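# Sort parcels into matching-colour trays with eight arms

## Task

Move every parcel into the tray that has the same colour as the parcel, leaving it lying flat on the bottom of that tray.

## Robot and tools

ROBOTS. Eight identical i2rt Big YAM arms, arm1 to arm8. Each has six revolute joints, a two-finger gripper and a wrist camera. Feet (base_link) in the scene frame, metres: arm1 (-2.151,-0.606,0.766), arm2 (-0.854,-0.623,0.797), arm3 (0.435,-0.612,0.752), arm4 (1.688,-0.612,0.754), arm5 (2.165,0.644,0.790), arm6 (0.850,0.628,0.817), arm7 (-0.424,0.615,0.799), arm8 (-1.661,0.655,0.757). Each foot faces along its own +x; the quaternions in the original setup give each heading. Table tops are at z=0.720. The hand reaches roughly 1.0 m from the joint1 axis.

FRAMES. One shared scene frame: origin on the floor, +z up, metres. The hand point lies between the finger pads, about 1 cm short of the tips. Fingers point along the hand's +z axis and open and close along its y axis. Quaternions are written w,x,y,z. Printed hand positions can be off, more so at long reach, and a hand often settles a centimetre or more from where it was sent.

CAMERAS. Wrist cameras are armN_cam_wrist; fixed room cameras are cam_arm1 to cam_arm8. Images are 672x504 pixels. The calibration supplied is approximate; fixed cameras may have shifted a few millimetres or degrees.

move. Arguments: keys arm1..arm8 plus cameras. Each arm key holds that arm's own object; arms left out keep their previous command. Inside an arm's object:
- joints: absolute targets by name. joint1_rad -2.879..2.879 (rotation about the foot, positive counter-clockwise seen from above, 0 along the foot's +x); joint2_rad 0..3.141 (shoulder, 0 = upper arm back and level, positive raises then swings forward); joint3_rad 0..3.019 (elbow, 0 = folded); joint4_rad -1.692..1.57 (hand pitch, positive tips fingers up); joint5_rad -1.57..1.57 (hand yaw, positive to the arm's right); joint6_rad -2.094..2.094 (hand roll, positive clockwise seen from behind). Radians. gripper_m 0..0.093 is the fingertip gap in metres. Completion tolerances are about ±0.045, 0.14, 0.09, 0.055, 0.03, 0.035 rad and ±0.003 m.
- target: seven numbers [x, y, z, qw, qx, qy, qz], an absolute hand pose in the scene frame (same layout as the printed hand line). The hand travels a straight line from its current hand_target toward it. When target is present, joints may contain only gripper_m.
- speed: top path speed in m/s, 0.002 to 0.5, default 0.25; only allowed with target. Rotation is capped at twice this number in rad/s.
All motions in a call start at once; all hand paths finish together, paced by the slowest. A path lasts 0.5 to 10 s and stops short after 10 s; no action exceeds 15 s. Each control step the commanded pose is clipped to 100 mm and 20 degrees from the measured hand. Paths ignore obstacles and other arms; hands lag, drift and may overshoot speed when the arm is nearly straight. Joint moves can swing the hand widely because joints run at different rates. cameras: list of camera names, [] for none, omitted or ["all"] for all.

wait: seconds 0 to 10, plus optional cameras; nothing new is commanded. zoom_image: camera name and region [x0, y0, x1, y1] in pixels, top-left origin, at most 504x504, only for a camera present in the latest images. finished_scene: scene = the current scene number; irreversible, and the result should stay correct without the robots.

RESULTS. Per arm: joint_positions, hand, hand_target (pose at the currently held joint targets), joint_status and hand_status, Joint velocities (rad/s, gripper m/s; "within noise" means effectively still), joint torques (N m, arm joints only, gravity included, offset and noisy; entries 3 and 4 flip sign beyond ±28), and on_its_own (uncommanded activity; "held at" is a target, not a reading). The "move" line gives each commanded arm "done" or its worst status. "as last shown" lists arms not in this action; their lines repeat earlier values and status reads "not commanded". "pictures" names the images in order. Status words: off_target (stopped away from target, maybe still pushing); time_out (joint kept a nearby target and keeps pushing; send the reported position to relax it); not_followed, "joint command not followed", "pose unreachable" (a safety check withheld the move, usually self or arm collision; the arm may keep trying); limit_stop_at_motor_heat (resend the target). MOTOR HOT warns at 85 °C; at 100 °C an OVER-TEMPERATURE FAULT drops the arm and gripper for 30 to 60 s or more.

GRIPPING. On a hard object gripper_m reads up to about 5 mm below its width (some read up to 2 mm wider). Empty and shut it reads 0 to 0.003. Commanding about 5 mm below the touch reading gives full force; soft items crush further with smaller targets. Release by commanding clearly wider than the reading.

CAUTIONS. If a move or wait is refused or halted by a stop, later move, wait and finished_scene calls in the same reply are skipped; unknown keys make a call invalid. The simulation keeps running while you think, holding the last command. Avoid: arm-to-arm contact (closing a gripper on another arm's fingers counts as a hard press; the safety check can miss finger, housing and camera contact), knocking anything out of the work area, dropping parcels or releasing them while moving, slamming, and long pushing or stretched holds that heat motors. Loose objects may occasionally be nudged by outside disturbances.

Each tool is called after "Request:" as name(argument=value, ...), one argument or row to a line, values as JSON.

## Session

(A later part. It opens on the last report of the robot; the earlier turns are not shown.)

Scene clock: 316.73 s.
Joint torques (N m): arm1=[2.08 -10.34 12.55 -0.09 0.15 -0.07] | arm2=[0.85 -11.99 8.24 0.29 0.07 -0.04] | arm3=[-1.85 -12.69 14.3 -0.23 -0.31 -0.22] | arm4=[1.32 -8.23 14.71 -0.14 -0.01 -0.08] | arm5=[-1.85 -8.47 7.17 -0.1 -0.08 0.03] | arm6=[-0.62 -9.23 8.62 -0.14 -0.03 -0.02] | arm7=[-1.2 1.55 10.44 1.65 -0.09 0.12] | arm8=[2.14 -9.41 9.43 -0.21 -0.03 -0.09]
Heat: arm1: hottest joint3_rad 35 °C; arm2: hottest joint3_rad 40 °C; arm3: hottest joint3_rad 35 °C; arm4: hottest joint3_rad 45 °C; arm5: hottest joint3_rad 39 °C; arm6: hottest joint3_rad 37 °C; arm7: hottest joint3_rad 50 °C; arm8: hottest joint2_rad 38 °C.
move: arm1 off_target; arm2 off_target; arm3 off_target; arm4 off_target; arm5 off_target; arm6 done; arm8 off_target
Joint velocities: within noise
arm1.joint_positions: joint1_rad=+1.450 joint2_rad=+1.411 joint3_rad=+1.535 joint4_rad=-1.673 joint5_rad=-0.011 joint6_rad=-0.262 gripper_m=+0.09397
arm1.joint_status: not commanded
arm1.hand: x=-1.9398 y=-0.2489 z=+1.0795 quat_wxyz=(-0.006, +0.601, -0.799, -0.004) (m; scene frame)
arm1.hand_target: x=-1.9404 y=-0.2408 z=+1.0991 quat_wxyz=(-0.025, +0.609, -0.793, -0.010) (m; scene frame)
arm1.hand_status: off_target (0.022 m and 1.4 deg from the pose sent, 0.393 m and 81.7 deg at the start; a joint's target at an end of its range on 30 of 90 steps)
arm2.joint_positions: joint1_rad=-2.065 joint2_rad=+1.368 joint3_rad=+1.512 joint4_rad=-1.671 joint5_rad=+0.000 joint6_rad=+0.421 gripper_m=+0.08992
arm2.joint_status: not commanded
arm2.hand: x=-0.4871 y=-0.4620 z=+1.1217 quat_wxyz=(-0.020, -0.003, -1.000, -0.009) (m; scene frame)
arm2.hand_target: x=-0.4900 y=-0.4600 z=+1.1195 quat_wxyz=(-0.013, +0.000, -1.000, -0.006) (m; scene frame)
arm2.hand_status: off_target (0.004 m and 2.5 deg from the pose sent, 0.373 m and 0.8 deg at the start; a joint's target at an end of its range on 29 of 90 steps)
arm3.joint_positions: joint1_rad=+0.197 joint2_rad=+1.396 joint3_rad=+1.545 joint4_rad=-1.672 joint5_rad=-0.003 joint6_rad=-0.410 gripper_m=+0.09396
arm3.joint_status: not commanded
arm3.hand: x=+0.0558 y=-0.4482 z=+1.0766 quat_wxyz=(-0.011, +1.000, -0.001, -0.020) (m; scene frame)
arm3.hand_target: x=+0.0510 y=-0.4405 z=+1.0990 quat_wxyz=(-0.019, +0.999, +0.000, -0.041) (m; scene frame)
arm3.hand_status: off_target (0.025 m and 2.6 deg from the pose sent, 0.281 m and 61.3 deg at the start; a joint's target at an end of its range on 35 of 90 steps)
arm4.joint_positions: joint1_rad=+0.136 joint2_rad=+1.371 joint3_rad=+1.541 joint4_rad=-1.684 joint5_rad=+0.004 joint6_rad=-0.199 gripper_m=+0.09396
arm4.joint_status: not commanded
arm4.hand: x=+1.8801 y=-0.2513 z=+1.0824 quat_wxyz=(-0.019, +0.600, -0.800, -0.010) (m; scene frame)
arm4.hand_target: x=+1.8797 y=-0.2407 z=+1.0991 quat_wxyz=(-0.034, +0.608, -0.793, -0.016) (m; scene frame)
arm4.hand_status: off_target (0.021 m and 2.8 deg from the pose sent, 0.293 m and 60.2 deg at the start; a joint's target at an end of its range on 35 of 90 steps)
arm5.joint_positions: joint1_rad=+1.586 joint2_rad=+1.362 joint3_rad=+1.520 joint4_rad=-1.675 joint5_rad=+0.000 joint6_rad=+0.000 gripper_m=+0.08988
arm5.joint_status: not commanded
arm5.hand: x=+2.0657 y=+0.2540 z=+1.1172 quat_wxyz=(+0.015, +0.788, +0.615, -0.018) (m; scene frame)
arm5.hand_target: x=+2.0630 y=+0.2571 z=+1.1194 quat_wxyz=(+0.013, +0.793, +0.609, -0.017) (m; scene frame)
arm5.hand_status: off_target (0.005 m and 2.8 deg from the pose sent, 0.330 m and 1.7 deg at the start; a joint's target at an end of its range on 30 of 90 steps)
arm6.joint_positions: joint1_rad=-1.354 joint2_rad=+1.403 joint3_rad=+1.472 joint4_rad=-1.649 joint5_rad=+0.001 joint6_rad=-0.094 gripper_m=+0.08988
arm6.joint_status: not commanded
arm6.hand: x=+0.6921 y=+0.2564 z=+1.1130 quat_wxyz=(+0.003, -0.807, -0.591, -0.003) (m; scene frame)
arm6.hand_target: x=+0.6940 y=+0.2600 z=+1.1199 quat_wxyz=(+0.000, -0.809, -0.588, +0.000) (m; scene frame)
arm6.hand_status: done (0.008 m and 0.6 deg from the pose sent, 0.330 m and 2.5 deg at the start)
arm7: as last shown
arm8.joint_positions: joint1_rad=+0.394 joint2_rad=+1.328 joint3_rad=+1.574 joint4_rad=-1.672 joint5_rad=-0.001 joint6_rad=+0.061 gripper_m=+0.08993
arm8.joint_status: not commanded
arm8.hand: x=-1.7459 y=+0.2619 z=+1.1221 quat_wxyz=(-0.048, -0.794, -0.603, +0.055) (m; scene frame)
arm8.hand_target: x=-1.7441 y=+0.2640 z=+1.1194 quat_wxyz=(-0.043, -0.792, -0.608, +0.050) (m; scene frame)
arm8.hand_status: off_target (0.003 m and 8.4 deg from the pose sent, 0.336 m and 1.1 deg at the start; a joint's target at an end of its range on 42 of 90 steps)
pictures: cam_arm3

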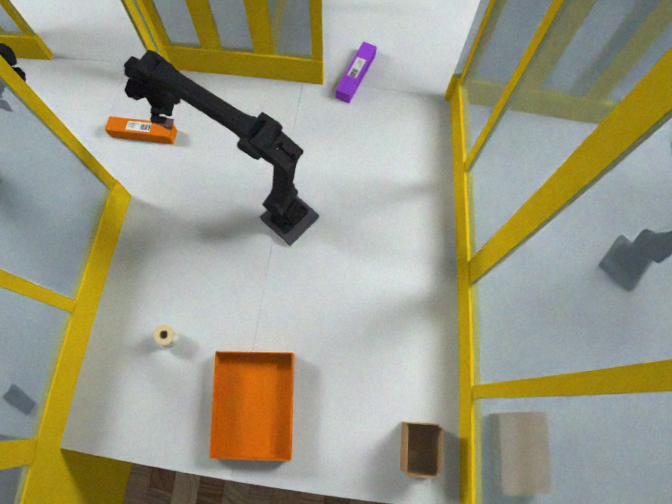

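Request:
move(
  arm1={"target":[-1.797,0.006,0.89,0,-0.604,0.797,0],"speed":0.35},
  arm4={"target":[2.01,0.02,0.89,0,-0.615,0.789,0],"speed":0.35},
  arm3={"target":[-0.21,-0.33,0.89,0,1,0,0],"speed":0.35},
  cameras=["arm1_cam_wrist","arm4_cam_wrist","arm3_cam_wrist"],
)

Scene clock: 325.87 s.
Joint torques (N m): arm1=[2.08 -20.31 12.62 -0.17 0.14 0.08] | arm2=[0.85 -12.04 8.24 0.29 0.07 -0.04] | arm3=[-0.91 -24.59 14.08 -0.39 -0.3 -0.1] | arm4=[1.38 -17.96 14.75 -0.21 -0.01 -0.04] | arm5=[-1.32 -9.05 7.05 0.12 -0.07 0.01] | arm6=[-0.5 -9.23 8.62 -0.18 -0.03 -0.01] | arm7=[-1.08 1.55 10.47 1.58 -0.09 0.12] | arm8=[2.26 -9.11 9.52 -0.25 -0.03 -0.11]
Heat: arm1: hottest joint3_rad 37 °C; arm2: hottest joint3_rad 39 °C; arm3: hottest joint3_rad 36 °C; arm4: hottest joint3_rad 48 °C; arm5: hottest joint3_rad 38 °C; arm6: hottest joint3_rad 36 °C; arm7: hottest joint3_rad 50 °C; arm8: hottest joint3_rad 38 °C.
move: arm1 off_target; arm3 off_target; arm4 off_target
Joint velocities: within noise
arm1.joint_positions: joint1_rad=+1.454 joint2_rad=+2.263 joint3_rad=+2.245 joint4_rad=-1.560 joint5_rad=-0.011 joint6_rad=-0.261 gripper_m=+0.09397
arm1.joint_status: not commanded
arm1.hand: x=-1.7950 y=-0.0072 z=+0.8867 quat_wxyz=(+0.007, +0.602, -0.799, +0.001) (m; scene frame)
arm1.hand_target: x=-1.7973 y=+0.0054 z=+0.8900 quat_wxyz=(-0.001, +0.604, -0.797, +0.000) (m; scene frame)
arm1.hand_status: off_target (0.014 m and 0.9 deg from the pose sent, 0.348 m and 1.0 deg at the start)
arm2, arm5, arm6, arm7, arm8: as last shown
arm3.joint_positions: joint1_rad=+0.197 joint2_rad=+2.271 joint3_rad=+2.255 joint4_rad=-1.588 joint5_rad=-0.004 joint6_rad=-0.410 gripper_m=+0.09396
arm3.joint_status: not commanded
arm3.hand: x=-0.1987 y=-0.3349 z=+0.8738 quat_wxyz=(+0.005, +1.000, -0.002, +0.017) (m; scene frame)
arm3.hand_target: x=-0.2091 y=-0.3304 z=+0.8899 quat_wxyz=(+0.000, +1.000, +0.000, -0.001) (m; scene frame)
arm3.hand_status: off_target (0.020 m and 2.1 deg from the pose sent, 0.346 m and 2.6 deg at the start)
arm4.joint_positions: joint1_rad=+0.137 joint2_rad=+2.249 joint3_rad=+2.281 joint4_rad=-1.595 joint5_rad=+0.004 joint6_rad=-0.213 gripper_m=+0.09396
arm4.joint_status: not commanded
arm4.hand: x=+2.0131 y=+0.0058 z=+0.8925 quat_wxyz=(+0.004, +0.606, -0.796, +0.001) (m; scene frame)
arm4.hand_target: x=+2.0095 y=+0.0194 z=+0.8901 quat_wxyz=(-0.001, +0.615, -0.789, +0.000) (m; scene frame)
arm4.hand_status: off_target (0.015 m and 1.4 deg from the pose sent, 0.357 m and 3.3 deg at the start)
arm6.hand_target: x=+0.6939 y=+0.2600 z=+1.1199 quat_wxyz=(+0.000, -0.809, -0.588, +0.000) (m; scene frame)
pictures: arm1_cam_wrist, arm3_cam_wrist, arm4_cam_wrist
camera_calibration:
arm1_cam_wrist: T_world_to_cam=[[0.956795, -0.290555, -0.0110533, 1.72627], [-0.229436, -0.777792, 0.585148, -0.93151], [-0.178615, -0.55733, -0.810851, 0.520903], [0, 0, 0, 1]] pos_world=[-1.77237, 0.0673692, 0.986527]
arm3_cam_wrist: T_world_to_cam=[[0.0078443, 0.999969, -0.00116672, 0.336363], [0.792297, -0.00550336, 0.610111, -0.371666], [0.610085, -0.00571029, -0.792315, 0.935733], [0, 0, 0, 1]] pos_world=[-0.279046, -0.333054, 0.968545]
arm4_cam_wrist: T_world_to_cam=[[0.967582, -0.252418, 0.00841789, -1.95644], [-0.209225, -0.782449, 0.586513, -0.092982], [-0.14146, -0.569261, -0.809896, 1.13583], [0, 0, 0, 1]] pos_world=[2.03423, 0.0799876, 0.990905]

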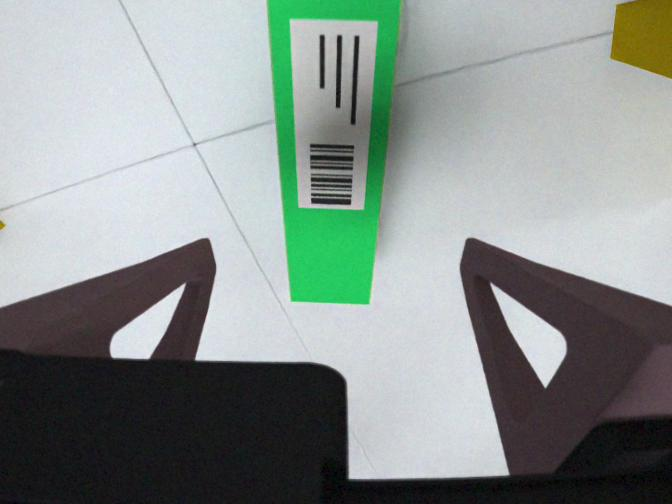

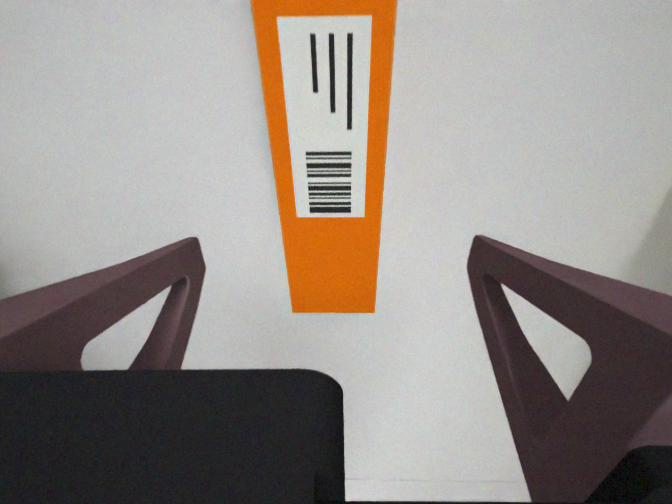

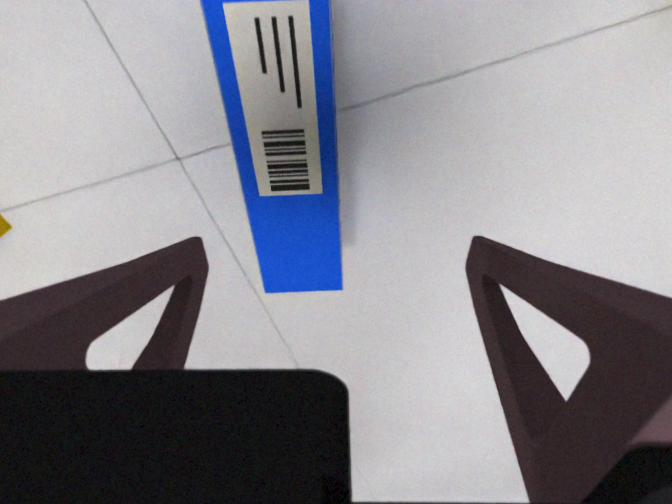

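Request:
move(
  arm1={"target":[-1.794,0.02,0.83,0,-0.604,0.797,0],"speed":0.2},
  arm4={"target":[1.996,0.045,0.83,0,-0.623,0.782,0],"speed":0.2},
  arm3={"target":[-0.225,-0.336,0.845,0,1,0,0],"speed":0.2},
  cameras=["arm1_cam_wrist","arm4_cam_wrist","arm3_cam_wrist"],
)

Scene clock: 349.70 s.
Joint torques (N m): arm1=[1.61 -21.25 10.11 0.73 0.14 0.06] | arm2=[0.85 -11.99 8.24 0.31 0.07 -0.04] | arm3=[0.5 -25 12.05 0.57 -0.31 0.1] | arm4=[-0.03 -19.25 13.14 0.49 -0.04 0.07] | arm5=[-1.38 -8.47 7.12 -0.05 -0.05 0.02] | arm6=[-0.56 -9.29 8.62 -0.16 -0.03 -0.02] | arm7=[-1.03 1.55 10.45 1.58 -0.09 0.13] | arm8=[2.08 -9.23 9.46 -0.23 -0.03 -0.1]
Heat: arm1: hottest joint3_rad 39 °C; arm2: hottest joint3_rad 38 °C; arm3: hottest joint3_rad 37 °C; arm4: hottest joint3_rad 50 °C; arm5: hottest joint3_rad 38 °C; arm6: hottest joint3_rad 36 °C; arm7: hottest joint3_rad 50 °C; arm8: hottest joint3_rad 37 °C.
move: arm1 off_target; arm3 off_target; arm4 off_target
Joint velocities: within noise
arm1.joint_positions: joint1_rad=+1.462 joint2_rad=+2.339 joint3_rad=+2.245 joint4_rad=-1.483 joint5_rad=-0.011 joint6_rad=-0.254 gripper_m=+0.09397
arm1.joint_status: not commanded
arm1.hand: x=-1.7911 y=+0.0094 z=+0.8351 quat_wxyz=(+0.006, +0.602, -0.798, +0.001) (m; scene frame)
arm1.hand_target: x=-1.7943 y=+0.0197 z=+0.8301 quat_wxyz=(+0.000, +0.604, -0.797, +0.000) (m; scene frame)
arm1.hand_status: off_target (0.012 m and 0.8 deg from the pose sent, 0.063 m and 0.9 deg at the start)
arm2, arm5, arm6, arm7, arm8: as last shown
arm3.joint_positions: joint1_rad=+0.197 joint2_rad=+2.328 joint3_rad=+2.255 joint4_rad=-1.539 joint5_rad=-0.004 joint6_rad=-0.410 gripper_m=+0.09396
arm3.joint_status: not commanded
arm3.hand: x=-0.2084 y=-0.3304 z=+0.8354 quat_wxyz=(+0.007, +1.000, -0.002, +0.021) (m; scene frame)
arm3.hand_target: x=-0.2242 y=-0.3363 z=+0.8452 quat_wxyz=(+0.000, +1.000, +0.000, +0.000) (m; scene frame)
arm3.hand_status: off_target (0.020 m and 2.5 deg from the pose sent, 0.039 m and 2.1 deg at the start)
arm4.joint_positions: joint1_rad=+0.176 joint2_rad=+2.334 joint3_rad=+2.281 joint4_rad=-1.520 joint5_rad=+0.005 joint6_rad=-0.213 gripper_m=+0.09396
arm4.joint_status: not commanded
arm4.hand: x=+1.9954 y=+0.0334 z=+0.8344 quat_wxyz=(+0.008, +0.622, -0.783, +0.003) (m; scene frame)
arm4.hand_target: x=+1.9958 y=+0.0446 z=+0.8300 quat_wxyz=(+0.000, +0.623, -0.782, +0.000) (m; scene frame)
arm4.hand_status: off_target (0.012 m and 1.0 deg from the pose sent, 0.076 m and 2.6 deg at the start)
pictures: arm1_cam_wrist, arm3_cam_wrist, arm4_cam_wrist
camera_calibration:
arm1_cam_wrist: T_world_to_cam=[[0.957162, -0.289373, -0.0102536, 1.72676], [-0.22922, -0.778879, 0.583786, -0.886008], [-0.176918, -0.556427, -0.811843, 0.492932], [0, 0, 0, 1]] pos_world=[-1.76867, 0.0838657, 0.935128]
arm3_cam_wrist: T_world_to_cam=[[0.00789801, 0.99996, -0.0042581, 0.334485], [0.788514, -0.00360908, 0.615006, -0.344785], [0.614966, -0.0082149, -0.788511, 0.908131], [0, 0, 0, 1]] pos_world=[-0.289243, -0.328255, 0.92954]
arm4_cam_wrist: T_world_to_cam=[[0.976963, -0.213313, 0.00640467, -1.9502], [-0.175298, -0.785019, 0.594151, -0.114966], [-0.121712, -0.581586, -0.804328, 1.05828], [0, 0, 0, 1]] pos_world=[2.01393, 0.109227, 0.932]

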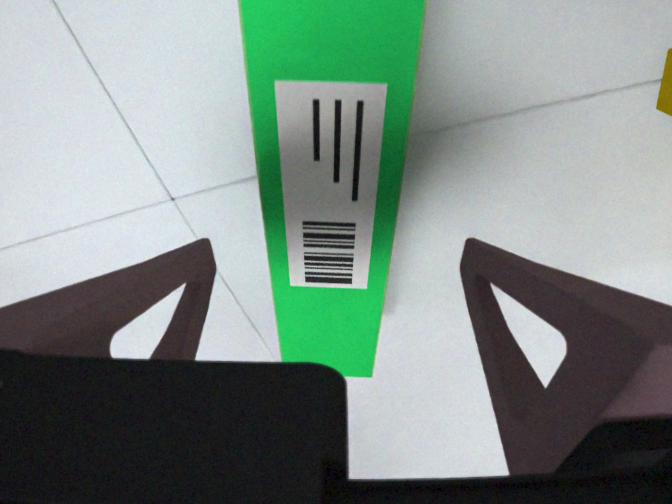

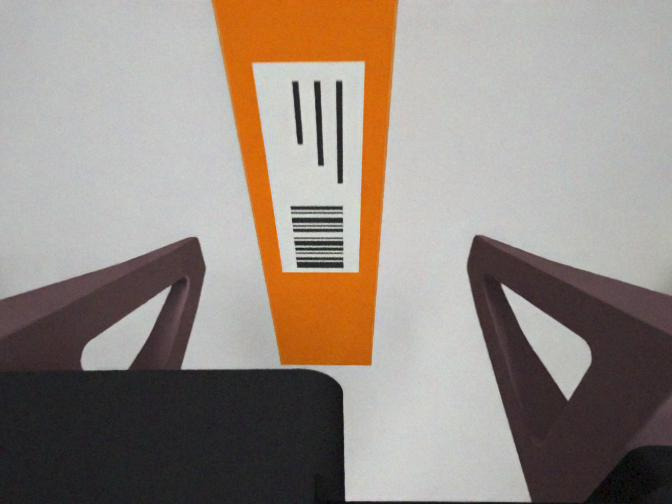

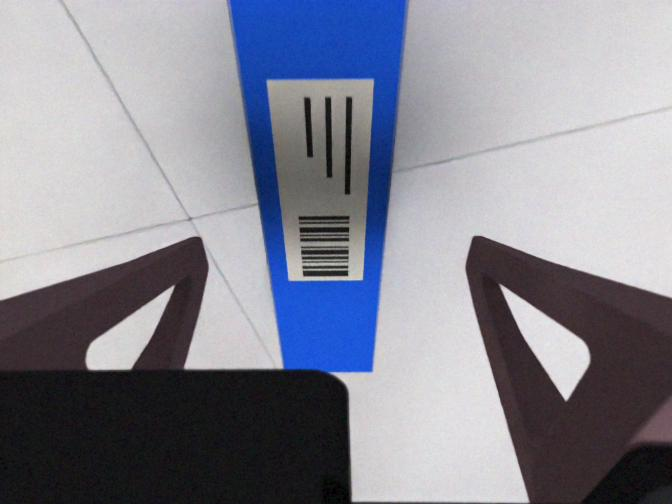

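Request:
move(
  arm1={"target":[-1.795,0.015,0.748,0,-0.604,0.797,0],"speed":0.15},
  arm4={"target":[1.995,0.042,0.748,0,-0.623,0.782,0],"speed":0.15},
  arm3={"target":[-0.222,-0.343,0.75,0,1,0,0],"speed":0.15},
  cameras=["arm3_cam_wrist"],
)

Request:
move(
  arm1={"joints":{"gripper_m":0.05}},
  arm4={"joints":{"gripper_m":0.05}},
  arm3={"joints":{"gripper_m":0.05}},
  cameras=[],
)

Request:
move(
  arm1={"target":[-1.797,0.008,0.91,0,-0.604,0.797,0],"speed":0.25},
  arm4={"target":[1.998,0.035,0.91,0,-0.623,0.782,0],"speed":0.25},
  arm3={"target":[-0.21,-0.338,0.91,0,1,0,0],"speed":0.25},
  cameras=["cam_arm1","cam_arm4","cam_arm3"],
)

Scene clock: 365.43 s.
Joint torques (N m): arm1=[1.79 -21.6 7.99 0.69 0.16 0.05] | arm2=[0.91 -12.04 8.25 0.31 0.06 -0.04] | arm3=[0.44 -24.82 9.25 0.61 -0.28 0.09] | arm4=[0.62 -19.14 10.03 0.77 -0.03 0.06] | arm5=[-1.73 -8 7.19 -0.05 -0.05 0.01] | arm6=[-0.56 -9.17 8.62 -0.14 -0.03 -0.02] | arm7=[-1.03 1.55 10.45 1.59 -0.09 0.12] | arm8=[2.2 -9.11 9.51 -0.2 -0.04 -0.09]
Heat: arm1: hottest joint3_rad 39 °C; arm2: hottest joint3_rad 38 °C; arm3: hottest joint2_rad 38 °C; arm4: hottest joint3_rad 50 °C; arm5: hottest joint3_rad 38 °C; arm6: hottest joint3_rad 36 °C; arm7: hottest joint3_rad 50 °C; arm8: hottest joint3_rad 37 °C.
move: arm1 off_target; arm3 off_target; arm4 off_target
Joint velocities: within noise
arm1.joint_positions: joint1_rad=+1.462 joint2_rad=+2.376 joint3_rad=+2.127 joint4_rad=-1.301 joint5_rad=-0.011 joint6_rad=-0.254 gripper_m=+0.09397
arm1.joint_status: not commanded
arm1.hand: x=-1.7887 y=+0.0125 z=+0.7648 quat_wxyz=(-0.006, +0.602, -0.798, -0.004) (m; scene frame)
arm1.hand_target: x=-1.7952 y=+0.0146 z=+0.7481 quat_wxyz=(+0.000, +0.604, -0.797, +0.000) (m; scene frame)
arm1.hand_status: off_target (0.018 m and 0.8 deg from the pose sent, 0.087 m and 0.8 deg at the start)
arm2, arm5, arm6, arm7, arm8: as last shown
arm3.joint_positions: joint1_rad=+0.207 joint2_rad=+2.364 joint3_rad=+2.101 joint4_rad=-1.318 joint5_rad=-0.004 joint6_rad=-0.406 gripper_m=+0.09396
arm3.joint_status: not commanded
arm3.hand: x=-0.2134 y=-0.3349 z=+0.7519 quat_wxyz=(+0.001, +1.000, +0.001, +0.007) (m; scene frame)
arm3.hand_target: x=-0.2217 y=-0.3430 z=+0.7499 quat_wxyz=(+0.000, +1.000, +0.000, +0.000) (m; scene frame)
arm3.hand_status: off_target (0.012 m and 0.8 deg from the pose sent, 0.087 m and 2.5 deg at the start)
arm4.joint_positions: joint1_rad=+0.176 joint2_rad=+2.366 joint3_rad=+2.167 joint4_rad=-1.340 joint5_rad=+0.005 joint6_rad=-0.213 gripper_m=+0.09396
arm4.joint_status: not commanded
arm4.hand: x=+1.9984 y=+0.0407 z=+0.7693 quat_wxyz=(-0.008, +0.622, -0.783, -0.005) (m; scene frame)
arm4.hand_target: x=+1.9948 y=+0.0415 z=+0.7484 quat_wxyz=(+0.000, +0.623, -0.782, +0.000) (m; scene frame)
arm4.hand_status: off_target (0.022 m and 1.1 deg from the pose sent, 0.087 m and 1.0 deg at the start)
pictures: arm3_cam_wrist
camera_calibration:
arm3_cam_wrist: T_world_to_cam=[[0.00276324, 0.999972, 0.00699879, 0.329115], [0.804854, -0.00637754, 0.593438, -0.270703], [0.593466, 0.0039932, -0.804849, 0.857203], [0, 0, 0, 1]] pos_world=[-0.291754, -0.334255, 0.848261]

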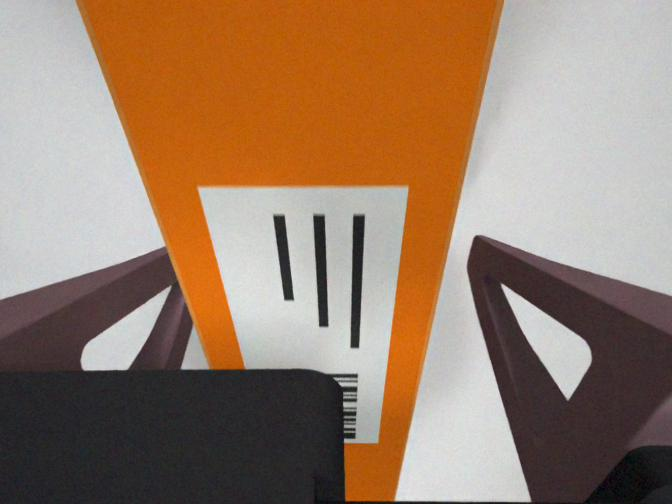

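Scene clock: 366.07 s.
Joint torques (N m): arm1=[1.9 -21.13 8.13 0.69 0.17 0.06] | arm2=[0.85 -12.04 8.25 0.29 0.07 -0.04] | arm3=[0.5 -25.35 9.29 0.62 -0.25 0.12] | arm4=[0.62 -19.14 10.03 0.77 -0.04 0.06] | arm5=[-1.44 -8.29 7.06 -0.08 -0.02 0.01] | arm6=[-0.56 -9.11 8.61 -0.16 -0.03 -0.02] | arm7=[-1.03 1.61 10.45 1.59 -0.1 0.12] | arm8=[2.32 -9.35 9.5 -0.25 -0.06 -0.1]
Heat: arm1: hottest joint3_rad 39 °C; arm2: hottest joint3_rad 38 °C; arm3: hottest joint2_rad 38 °C; arm4: hottest joint3_rad 50 °C; arm5: hottest joint3_rad 38 °C; arm6: hottest joint3_rad 36 °C; arm7: hottest joint3_rad 50 °C; arm8: hottest joint3_rad 37 °C.
move: arm1 off_target; arm3 off_target; arm4 off_target
Joint velocities: within noise
arm1.joint_positions: joint1_rad=+1.462 joint2_rad=+2.376 joint3_rad=+2.127 joint4_rad=-1.301 joint5_rad=-0.010 joint6_rad=-0.254 gripper_m=+0.05935
arm1.joint_status: gripper_m off_target (ended at +0.05938, target +0.05000)
arm1.hand: x=-1.7886 y=+0.0125 z=+0.7648 quat_wxyz=(-0.006, +0.602, -0.798, -0.004) (m; scene frame)
arm1.hand_target: x=-1.7952 y=+0.0146 z=+0.7481 quat_wxyz=(+0.000, +0.604, -0.797, +0.000) (m; scene frame)
arm1.hand_status: not commanded
arm2, arm5, arm6, arm7, arm8: as last shown
arm3.joint_positions: joint1_rad=+0.207 joint2_rad=+2.364 joint3_rad=+2.101 joint4_rad=-1.318 joint5_rad=-0.005 joint6_rad=-0.405 gripper_m=+0.05854
arm3.joint_status: gripper_m off_target (ended at +0.05857, target +0.05000)
arm3.hand: x=-0.2136 y=-0.3352 z=+0.7519 quat_wxyz=(+0.001, +1.000, +0.001, +0.007) (m; scene frame)
arm3.hand_target: x=-0.2218 y=-0.3432 z=+0.7499 quat_wxyz=(+0.000, +1.000, +0.000, +0.000) (m; scene frame)
arm3.hand_status: not commanded
arm4.joint_positions: joint1_rad=+0.176 joint2_rad=+2.366 joint3_rad=+2.167 joint4_rad=-1.340 joint5_rad=+0.005 joint6_rad=-0.213 gripper_m=+0.05947
arm4.joint_status: gripper_m off_target (ended at +0.05950, target +0.05000)
arm4.hand: x=+1.9984 y=+0.0407 z=+0.7693 quat_wxyz=(-0.008, +0.622, -0.783, -0.005) (m; scene frame)
arm4.hand_target: x=+1.9948 y=+0.0415 z=+0.7484 quat_wxyz=(+0.000, +0.623, -0.782, +0.000) (m; scene frame)
arm4.hand_status: not commanded
pictures: none
No camera images: "cameras" was empty.

Scene clock: 367.87 s.
Joint torques (N m): arm1=[1.55 -20.37 12.67 -0.12 0.13 0.03] | arm2=[0.91 -11.99 8.24 0.29 0.07 -0.04] | arm3=[-0.79 -25.88 14.45 -0.43 -0.25 -0.04] | arm4=[0.03 -18.84 14.94 -0.24 -0.04 -0.01] | arm5=[-1.44 -8.29 7.12 -0.08 -0.09 0.02] | arm6=[-0.62 -9.17 8.59 -0.17 -0.04 -0.02] | arm7=[-1.2 1.49 10.44 1.59 -0.09 0.11] | arm8=[2.32 -9.11 9.55 -0.24 -0.03 -0.09]
Heat: arm1: hottest joint3_rad 40 °C; arm2: hottest joint3_rad 38 °C; arm3: hottest joint2_rad 38 °C; arm4: hottest joint3_rad 50 °C; arm5: hottest joint3_rad 38 °C; arm6: hottest joint3_rad 36 °C; arm7: hottest joint3_rad 50 °C; arm8: hottest joint3_rad 37 °C.
move: arm1 off_target; arm3 off_target; arm4 off_target
Joint velocities: within noise
arm1.joint_positions: joint1_rad=+1.462 joint2_rad=+2.275 joint3_rad=+2.315 joint4_rad=-1.620 joint5_rad=-0.010 joint6_rad=-0.254 gripper_m=+0.05935
arm1.joint_status: not commanded
arm1.hand: x=-1.7988 y=-0.0025 z=+0.9053 quat_wxyz=(+0.008, +0.602, -0.798, +0.002) (m; scene frame)
arm1.hand_target: x=-1.7974 y=+0.0076 z=+0.9100 quat_wxyz=(-0.001, +0.604, -0.797, +0.000) (m; scene frame)
arm1.hand_status: off_target (0.012 m and 1.0 deg from the pose sent, 0.145 m and 0.8 deg at the start)
arm2, arm5, arm6, arm8: as last shown
arm3.joint_positions: joint1_rad=+0.207 joint2_rad=+2.276 joint3_rad=+2.285 joint4_rad=-1.631 joint5_rad=-0.005 joint6_rad=-0.405 gripper_m=+0.05854
arm3.joint_status: not commanded
arm3.hand: x=-0.1985 y=-0.3428 z=+0.8820 quat_wxyz=(+0.010, +1.000, +0.001, +0.026) (m; scene frame)
arm3.hand_target: x=-0.2086 y=-0.3387 z=+0.9100 quat_wxyz=(+0.000, +1.000, +0.000, +0.000) (m; scene frame)
arm3.hand_status: off_target (0.031 m and 3.2 deg from the pose sent, 0.158 m and 0.8 deg at the start; pose on its path clipped on 10 of 54 steps)
arm4.joint_positions: joint1_rad=+0.176 joint2_rad=+2.303 joint3_rad=+2.414 joint4_rad=-1.684 joint5_rad=+0.005 joint6_rad=-0.213 gripper_m=+0.05947
arm4.joint_status: not commanded
arm4.hand: x=+1.9924 y=+0.0261 z=+0.9071 quat_wxyz=(+0.008, +0.622, -0.783, +0.003) (m; scene frame)
arm4.hand_target: x=+1.9977 y=+0.0343 z=+0.9097 quat_wxyz=(-0.001, +0.623, -0.782, -0.001) (m; scene frame)
arm4.hand_status: off_target (0.011 m and 0.9 deg from the pose sent, 0.141 m and 1.1 deg at the start; a joint's target at an end of its range on 21 of 54 steps)
arm7.joint_positions: joint1_rad=-1.041 joint2_rad=+0.535 joint3_rad=+1.368 joint4_rad=-1.177 joint5_rad=-0.073 joint6_rad=-0.126 gripper_m=+0.09396
arm7.joint_status: not commanded
arm7.hand: x=-0.4352 y=+0.3945 z=+1.3803 quat_wxyz=(-0.379, -0.558, -0.598, +0.433) (m; scene frame)
arm7.hand_target: x=-0.4368 y=+0.3987 z=+1.3917 quat_wxyz=(-0.383, -0.556, -0.590, +0.443) (m; scene frame)
arm7.hand_status: not commanded
pictures: cam_arm1, cam_arm3, cam_arm4

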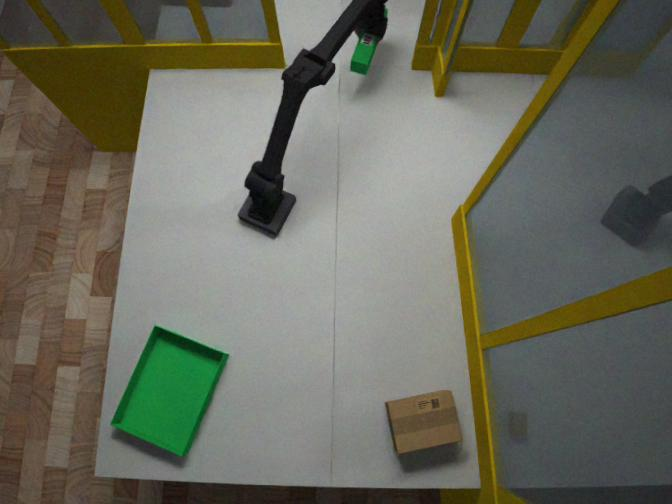

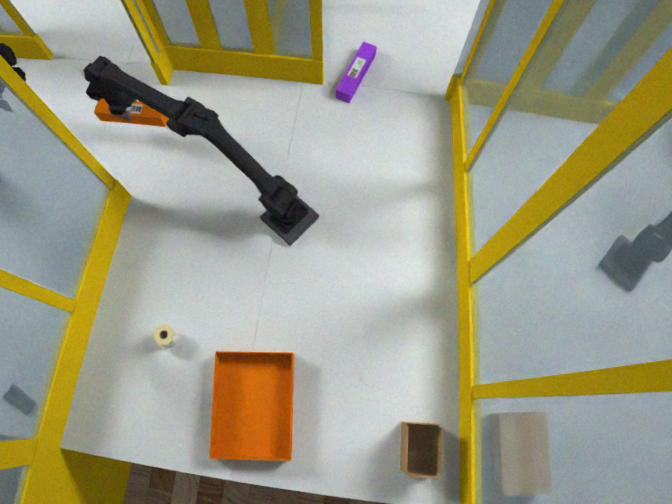

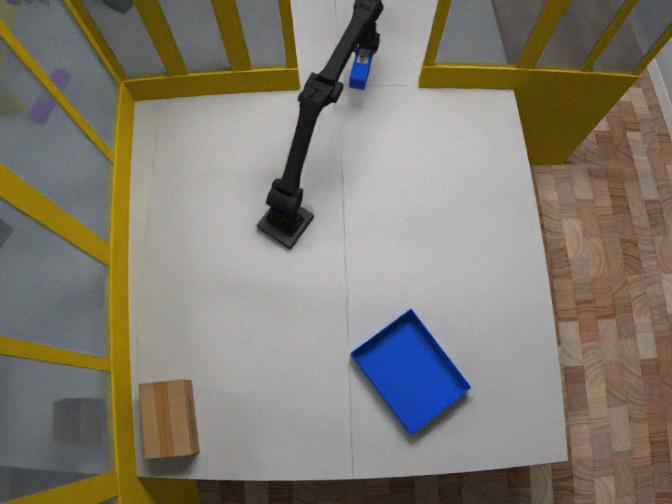

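Request:
zoom_image(
  camera="cam_arm1",
  region=[90, 310, 250, 470],
)

Request:
zoom_image(
  camera="cam_arm4",
  region=[335, 295, 485, 445],
)

Request:
zoom_image(
  camera="cam_arm3",
  region=[190, 335, 330, 475],
)

Request:
move(
  arm1={"target":[-1.945,-0.25,1.12,0,-0.604,0.797,0],"speed":0.3},
  arm4={"target":[1.88,-0.24,1.12,0,-0.623,0.782,0],"speed":0.3},
  arm3={"target":[0.05,-0.44,1.12,0,1,0,0],"speed":0.3},
  cameras=["cam_arm7"],
)

Request:
zoom_image(
  camera="cam_arm7",
  region=[325, 50, 445, 170],
)

Scaled by 3.150.

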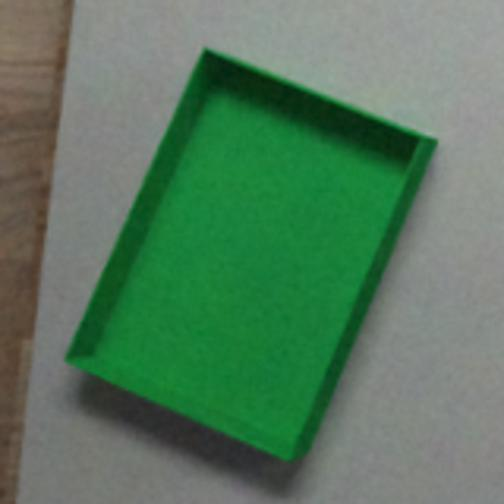

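Scaled by 3.360.

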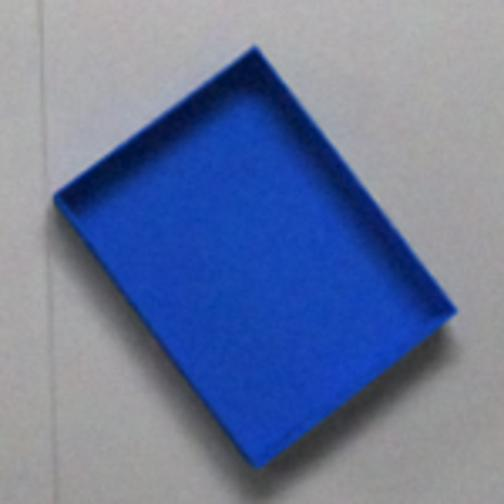

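Scaled by 3.600.

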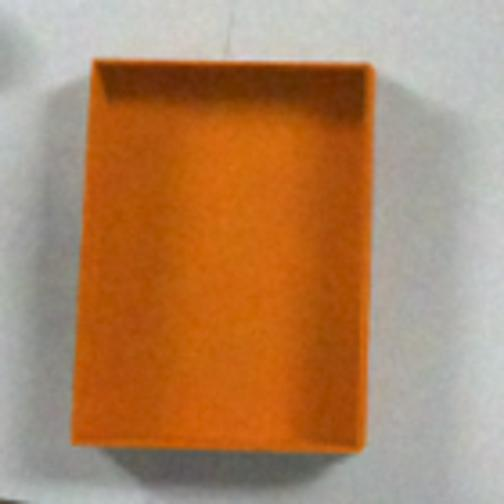

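Scene clock: 379.53 s.
Joint torques (N m): arm1=[0.73 -8.7 8.05 0.18 0.13 -0.02] | arm2=[0.91 -12.04 8.24 0.29 0.07 -0.04] | arm3=[-2.02 -12.34 9.52 0.05 -0.3 -0.2] | arm4=[-1.26 -7.82 9.83 0.18 -0.1 -0.03] | arm5=[-1.79 -8.23 7.1 -0.16 -0.03 0.02] | arm6=[-0.62 -9.17 8.62 -0.16 -0.04 -0.02] | arm7=[-1.14 1.49 10.44 1.58 -0.07 0.12] | arm8=[2.2 -9.11 9.55 -0.21 -0.05 -0.1]
Heat: arm1: hottest joint3_rad 42 °C; arm2: hottest joint3_rad 37 °C; arm3: hottest joint2_rad 39 °C; arm4: hottest joint3_rad 50 °C; arm5: hottest joint3_rad 38 °C; arm6: hottest joint3_rad 36 °C; arm7: hottest joint3_rad 50 °C; arm8: hottest joint3_rad 37 °C.
move: arm1 off_target; arm3 off_target; arm4 off_target
Joint velocities: within noise
arm1.joint_positions: joint1_rad=+1.462 joint2_rad=+1.351 joint3_rad=+1.595 joint4_rad=-1.675 joint5_rad=-0.010 joint6_rad=-0.254 gripper_m=+0.05935
arm1.joint_status: not commanded
arm1.hand: x=-1.9454 y=-0.2481 z=+1.1265 quat_wxyz=(-0.060, +0.601, -0.796, -0.026) (m; scene frame)
arm1.hand_target: x=-1.9450 y=-0.2499 z=+1.1194 quat_wxyz=(-0.049, +0.603, -0.796, -0.020) (m; scene frame)
arm1.hand_status: off_target (0.007 m and 7.6 deg from the pose sent, 0.359 m and 1.0 deg at the start; a joint's target at an end of its range on 37 of 67 steps)
arm2, arm5, arm6, arm7, arm8: as last shown
arm3.joint_positions: joint1_rad=+0.198 joint2_rad=+1.379 joint3_rad=+1.631 joint4_rad=-1.674 joint5_rad=-0.005 joint6_rad=-0.410 gripper_m=+0.05854
arm3.joint_status: not commanded
arm3.hand: x=+0.0459 y=-0.4448 z=+1.1178 quat_wxyz=(-0.030, +0.997, -0.001, -0.066) (m; scene frame)
arm3.hand_target: x=+0.0500 y=-0.4401 z=+1.1194 quat_wxyz=(-0.029, +0.998, +0.000, -0.065) (m; scene frame)
arm3.hand_status: off_target (0.007 m and 8.4 deg from the pose sent, 0.358 m and 3.2 deg at the start; a joint's target at an end of its range on 42 of 68 steps)
arm4.joint_positions: joint1_rad=+0.164 joint2_rad=+1.350 joint3_rad=+1.632 joint4_rad=-1.686 joint5_rad=+0.005 joint6_rad=-0.235 gripper_m=+0.05947
arm4.joint_status: not commanded
arm4.hand: x=+1.8745 y=-0.2375 z=+1.1264 quat_wxyz=(-0.068, +0.623, -0.778, -0.033) (m; scene frame)
arm4.hand_target: x=+1.8799 y=-0.2400 z=+1.1194 quat_wxyz=(-0.057, +0.622, -0.781, -0.027) (m; scene frame)
arm4.hand_status: off_target (0.009 m and 8.7 deg from the pose sent, 0.359 m and 0.9 deg at the start; a joint's target at an end of its range on 41 of 68 steps)
pictures: cam_arm7

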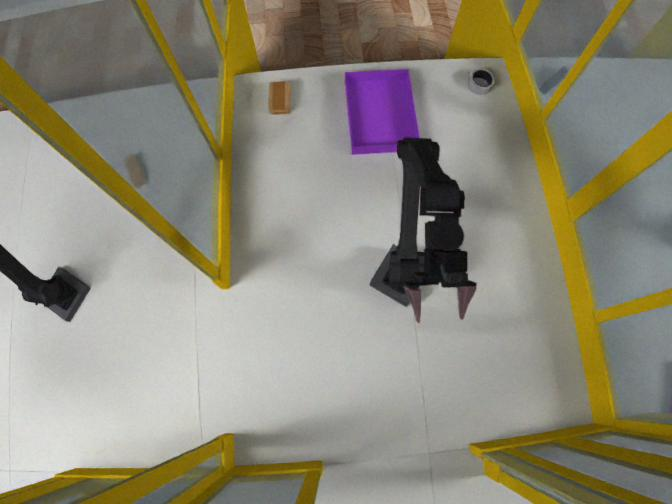

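Scaled by 4.200.

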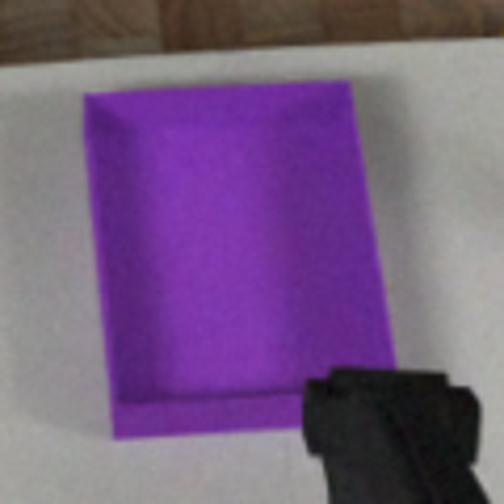

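Request:
move(
  arm1={"joints":{"joint1_rad":-1.532,"joint6_rad":-0.03}},
  arm4={"joints":{"joint1_rad":-1.888,"joint6_rad":0.03}},
  arm3={"joints":{"joint6_rad":1.2}},
  arm2={"joints":{"joint1_rad":-1.42}},
  cameras=[],
)

Request:
move(
  arm3={"joints":{"joint1_rad":2.146}},
  arm1={"target":[-2.402,-1.227,0.95,0,0.8206,0.5714,0],"speed":0.3},
  arm4={"target":[2.109,-1.185,0.95,0,0.4648,0.8854,0],"speed":0.3},
  cameras=["cam_arm1","cam_arm4"],
)

Request:
zoom_image(
  camera="cam_arm1",
  region=[80, 260, 300, 480],
)

Request:
zoom_image(
  camera="cam_arm4",
  region=[320, 250, 500, 430],
)

Scene clock: 441.00 s.
Joint torques (N m): arm1=[0.97 -9.64 8.13 0.28 0.07 0.05] | arm2=[0.56 -12.04 8.24 0.29 0.06 -0.04] | arm3=[-1.9 -12.28 9.48 0.01 -0.17 0.12] | arm4=[-0.91 -9.41 9.84 0.18 -0.07 0.11] | arm5=[-1.67 -8.35 7.09 -0.05 -0.07 0.04] | arm6=[-0.62 -9.23 8.64 -0.16 -0.03 -0.02] | arm7=[-1.03 1.61 10.47 1.58 -0.09 0.12] | arm8=[2.26 -9.23 9.55 -0.28 -0.05 -0.1]
Heat: arm1: hottest joint3_rad 37 °C; arm2: hottest joint3_rad 37 °C; arm3: hottest joint3_rad 37 °C; arm4: hottest joint3_rad 50 °C; arm5: hottest joint3_rad 38 °C; arm6: hottest joint3_rad 36 °C; arm7: hottest joint3_rad 50 °C; arm8: hottest joint3_rad 37 °C.
move: arm1 done; arm2 done; arm3 done; arm4 done
Joint velocities: within noise
arm1.joint_positions: joint1_rad=-1.524 joint2_rad=+1.367 joint3_rad=+1.595 joint4_rad=-1.675 joint5_rad=-0.009 joint6_rad=-0.037 gripper_m=+0.05927
arm1.joint_status: all done
arm1.hand: x=-2.3040 y=-0.9876 z=+1.1269 quat_wxyz=(-0.043, -0.815, -0.576, +0.051) (m; scene frame)
arm1.hand_target: x=-2.3053 y=-0.9819 z=+1.1258 quat_wxyz=(-0.039, -0.819, -0.570, +0.046) (m; scene frame)
arm1.hand_status: not commanded
arm2.joint_positions: joint1_rad=-1.424 joint2_rad=+1.368 joint3_rad=+1.512 joint4_rad=-1.671 joint5_rad=+0.000 joint6_rad=+0.421 gripper_m=+0.08992
arm2.joint_status: all done
arm2.hand: x=-0.6565 y=-0.2746 z=+1.1219 quat_wxyz=(-0.016, +0.313, -0.950, -0.015) (m; scene frame)
arm2.hand_target: x=-0.6588 y=-0.2754 z=+1.1197 quat_wxyz=(-0.011, +0.314, -0.949, -0.010) (m; scene frame)
arm2.hand_status: not commanded
arm3.joint_positions: joint1_rad=+0.198 joint2_rad=+1.379 joint3_rad=+1.631 joint4_rad=-1.674 joint5_rad=-0.006 joint6_rad=+1.184 gripper_m=+0.05856
arm3.joint_status: all done
arm3.hand: x=+0.0459 y=-0.4447 z=+1.1178 quat_wxyz=(+0.026, +0.696, -0.714, -0.068) (m; scene frame)
arm3.hand_target: x=+0.0500 y=-0.4401 z=+1.1194 quat_wxyz=(+0.027, +0.685, -0.725, -0.065) (m; scene frame)
arm3.hand_status: not commanded
arm4.joint_positions: joint1_rad=-1.880 joint2_rad=+1.370 joint3_rad=+1.632 joint4_rad=-1.686 joint5_rad=+0.005 joint6_rad=+0.023 gripper_m=+0.05948
arm4.joint_status: all done
arm4.hand: x=+1.9413 y=-0.9431 z=+1.1246 quat_wxyz=(-0.061, -0.456, -0.887, +0.041) (m; scene frame)
arm4.hand_target: x=+1.9361 y=-0.9412 z=+1.1256 quat_wxyz=(-0.059, -0.463, -0.884, +0.040) (m; scene frame)
arm4.hand_status: not commanded
arm5, arm6, arm7, arm8: as last shown
pictures: none
No camera images: "cameras" was empty.

Scene clock: 443.30 s.
Joint torques (N m): arm1=[1.08 -19.84 12.59 -0.24 0.17 0.07] | arm2=[0.56 -12.04 8.24 0.29 0.06 -0.04] | arm3=[0.38 -14.04 9.47 -0.03 -0.07 0.11] | arm4=[-1.79 -19.49 14.78 -0.18 -0.15 0.05] | arm5=[-0.79 -8.35 7.12 -0.01 -0.06 -0.01] | arm6=[-0.62 -9.17 8.62 -0.17 -0.03 -0.02] | arm7=[-1.08 1.55 10.4 1.63 -0.08 0.13] | arm8=[2.14 -9.17 9.48 -0.27 -0.04 -0.09]
Heat: arm1: hottest joint3_rad 38 °C; arm2: hottest joint3_rad 37 °C; arm3: hottest joint3_rad 37 °C; arm4: hottest joint3_rad 50 °C; arm5: hottest joint3_rad 38 °C; arm6: hottest joint3_rad 36 °C; arm7: hottest joint3_rad 50 °C; arm8: hottest joint3_rad 37 °C.
move: arm1 off_target; arm3 done; arm4 off_target
Joint velocities: within noise
arm1.joint_positions: joint1_rad=-1.524 joint2_rad=+2.154 joint3_rad=+2.163 joint4_rad=-1.615 joint5_rad=+0.004 joint6_rad=-0.033 gripper_m=+0.05927
arm1.joint_status: not commanded
arm1.hand: x=-2.3961 y=-1.2179 z=+0.9383 quat_wxyz=(+0.006, -0.818, -0.576, -0.012) (m; scene frame)
arm1.hand_target: x=-2.4018 y=-1.2263 z=+0.9499 quat_wxyz=(+0.000, -0.821, -0.571, +0.000) (m; scene frame)
arm1.hand_status: off_target (0.016 m and 1.7 deg from the pose sent, 0.313 m and 7.6 deg at the start)
arm2, arm7: as last shown
arm3.joint_positions: joint1_rad=+2.135 joint2_rad=+1.397 joint3_rad=+1.631 joint4_rad=-1.674 joint5_rad=-0.008 joint6_rad=+1.185 gripper_m=+0.05857
arm3.joint_status: all done
arm3.hand: x=+0.4146 y=-1.0403 z=+1.1093 quat_wxyz=(+0.063, +0.984, +0.169, -0.007) (m; scene frame)
arm3.hand_target: x=+0.4194 y=-1.0346 z=+1.1180 quat_wxyz=(+0.069, +0.984, +0.167, -0.007) (m; scene frame)
arm3.hand_status: not commanded
arm4.joint_positions: joint1_rad=-1.883 joint2_rad=+2.271 joint3_rad=+2.409 joint4_rad=-1.683 joint5_rad=-0.013 joint6_rad=+0.023 gripper_m=+0.05948
arm4.joint_status: not commanded
arm4.hand: x=+2.1109 y=-1.1720 z=+0.9376 quat_wxyz=(-0.012, -0.459, -0.889, +0.007) (m; scene frame)
arm4.hand_target: x=+2.1081 y=-1.1841 z=+0.9496 quat_wxyz=(-0.026, -0.465, -0.885, +0.013) (m; scene frame)
arm4.hand_status: off_target (0.018 m and 1.7 deg from the pose sent, 0.342 m and 8.5 deg at the start; a joint's target at an end of its range on 29 of 69 steps)
arm5.joint_positions: joint1_rad=+1.586 joint2_rad=+1.362 joint3_rad=+1.520 joint4_rad=-1.675 joint5_rad=+0.000 joint6_rad=+0.000 gripper_m=+0.08988
arm5.joint_status: not commanded
arm5.hand: x=+2.0657 y=+0.2540 z=+1.1172 quat_wxyz=(+0.015, +0.788, +0.615, -0.018) (m; scene frame)
arm5.hand_target: x=+2.0630 y=+0.2571 z=+1.1194 quat_wxyz=(+0.013, +0.793, +0.609, -0.017) (m; scene frame)
arm5.hand_status: not commanded
arm6.joint_positions: joint1_rad=-1.354 joint2_rad=+1.403 joint3_rad=+1.472 joint4_rad=-1.649 joint5_rad=+0.001 joint6_rad=-0.094 gripper_m=+0.08988
arm6.joint_status: not commanded
arm6.hand: x=+0.6921 y=+0.2564 z=+1.1130 quat_wxyz=(+0.003, -0.807, -0.591, -0.003) (m; scene frame)
arm6.hand_target: x=+0.6939 y=+0.2600 z=+1.1199 quat_wxyz=(+0.000, -0.809, -0.588, +0.000) (m; scene frame)
arm6.hand_status: not commanded
arm8.joint_positions: joint1_rad=+0.394 joint2_rad=+1.328 joint3_rad=+1.574 joint4_rad=-1.672 joint5_rad=-0.001 joint6_rad=+0.061 gripper_m=+0.08993
arm8.joint_status: not commanded
arm8.hand: x=-1.7459 y=+0.2619 z=+1.1221 quat_wxyz=(-0.048, -0.794, -0.603, +0.055) (m; scene frame)
arm8.hand_target: x=-1.7441 y=+0.2640 z=+1.1194 quat_wxyz=(-0.043, -0.792, -0.608, +0.050) (m; scene frame)
arm8.hand_status: not commanded
pictures: cam_arm1, cam_arm4

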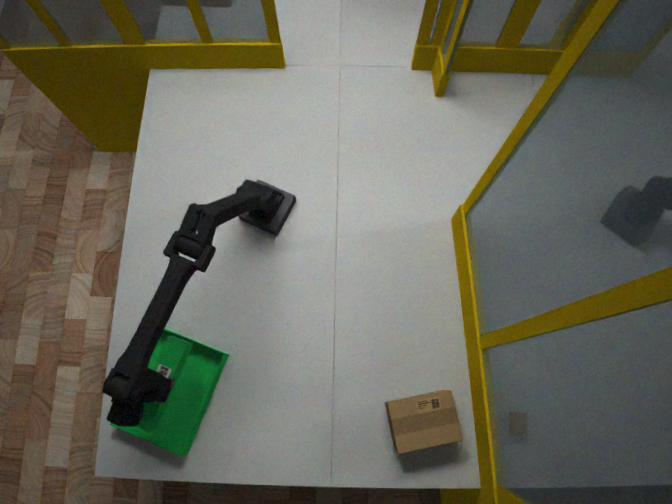

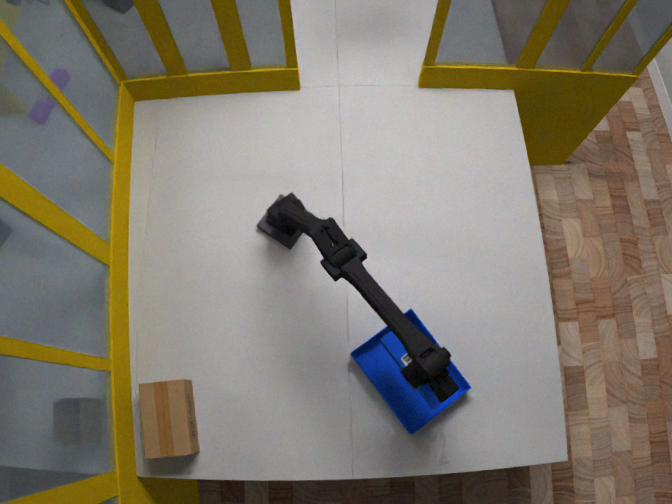

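Scaled by 2.291.

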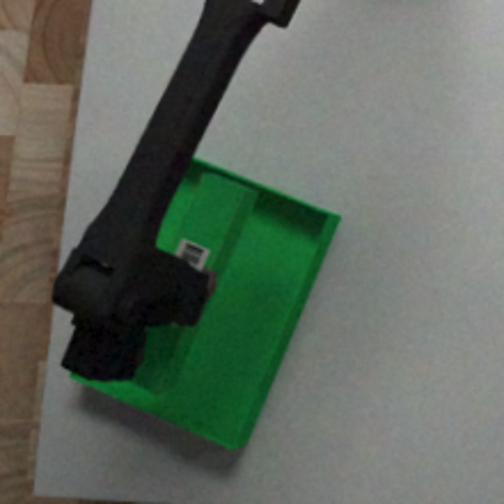

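Scaled by 2.800.

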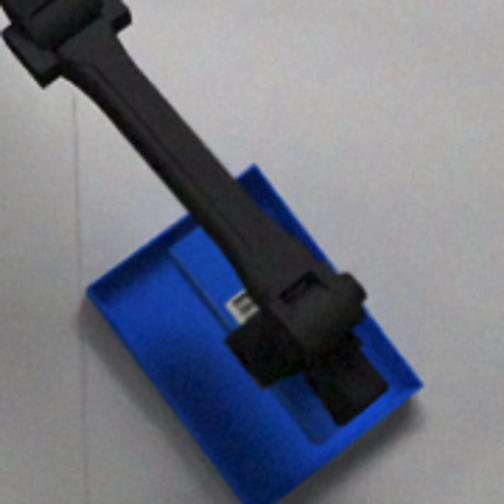

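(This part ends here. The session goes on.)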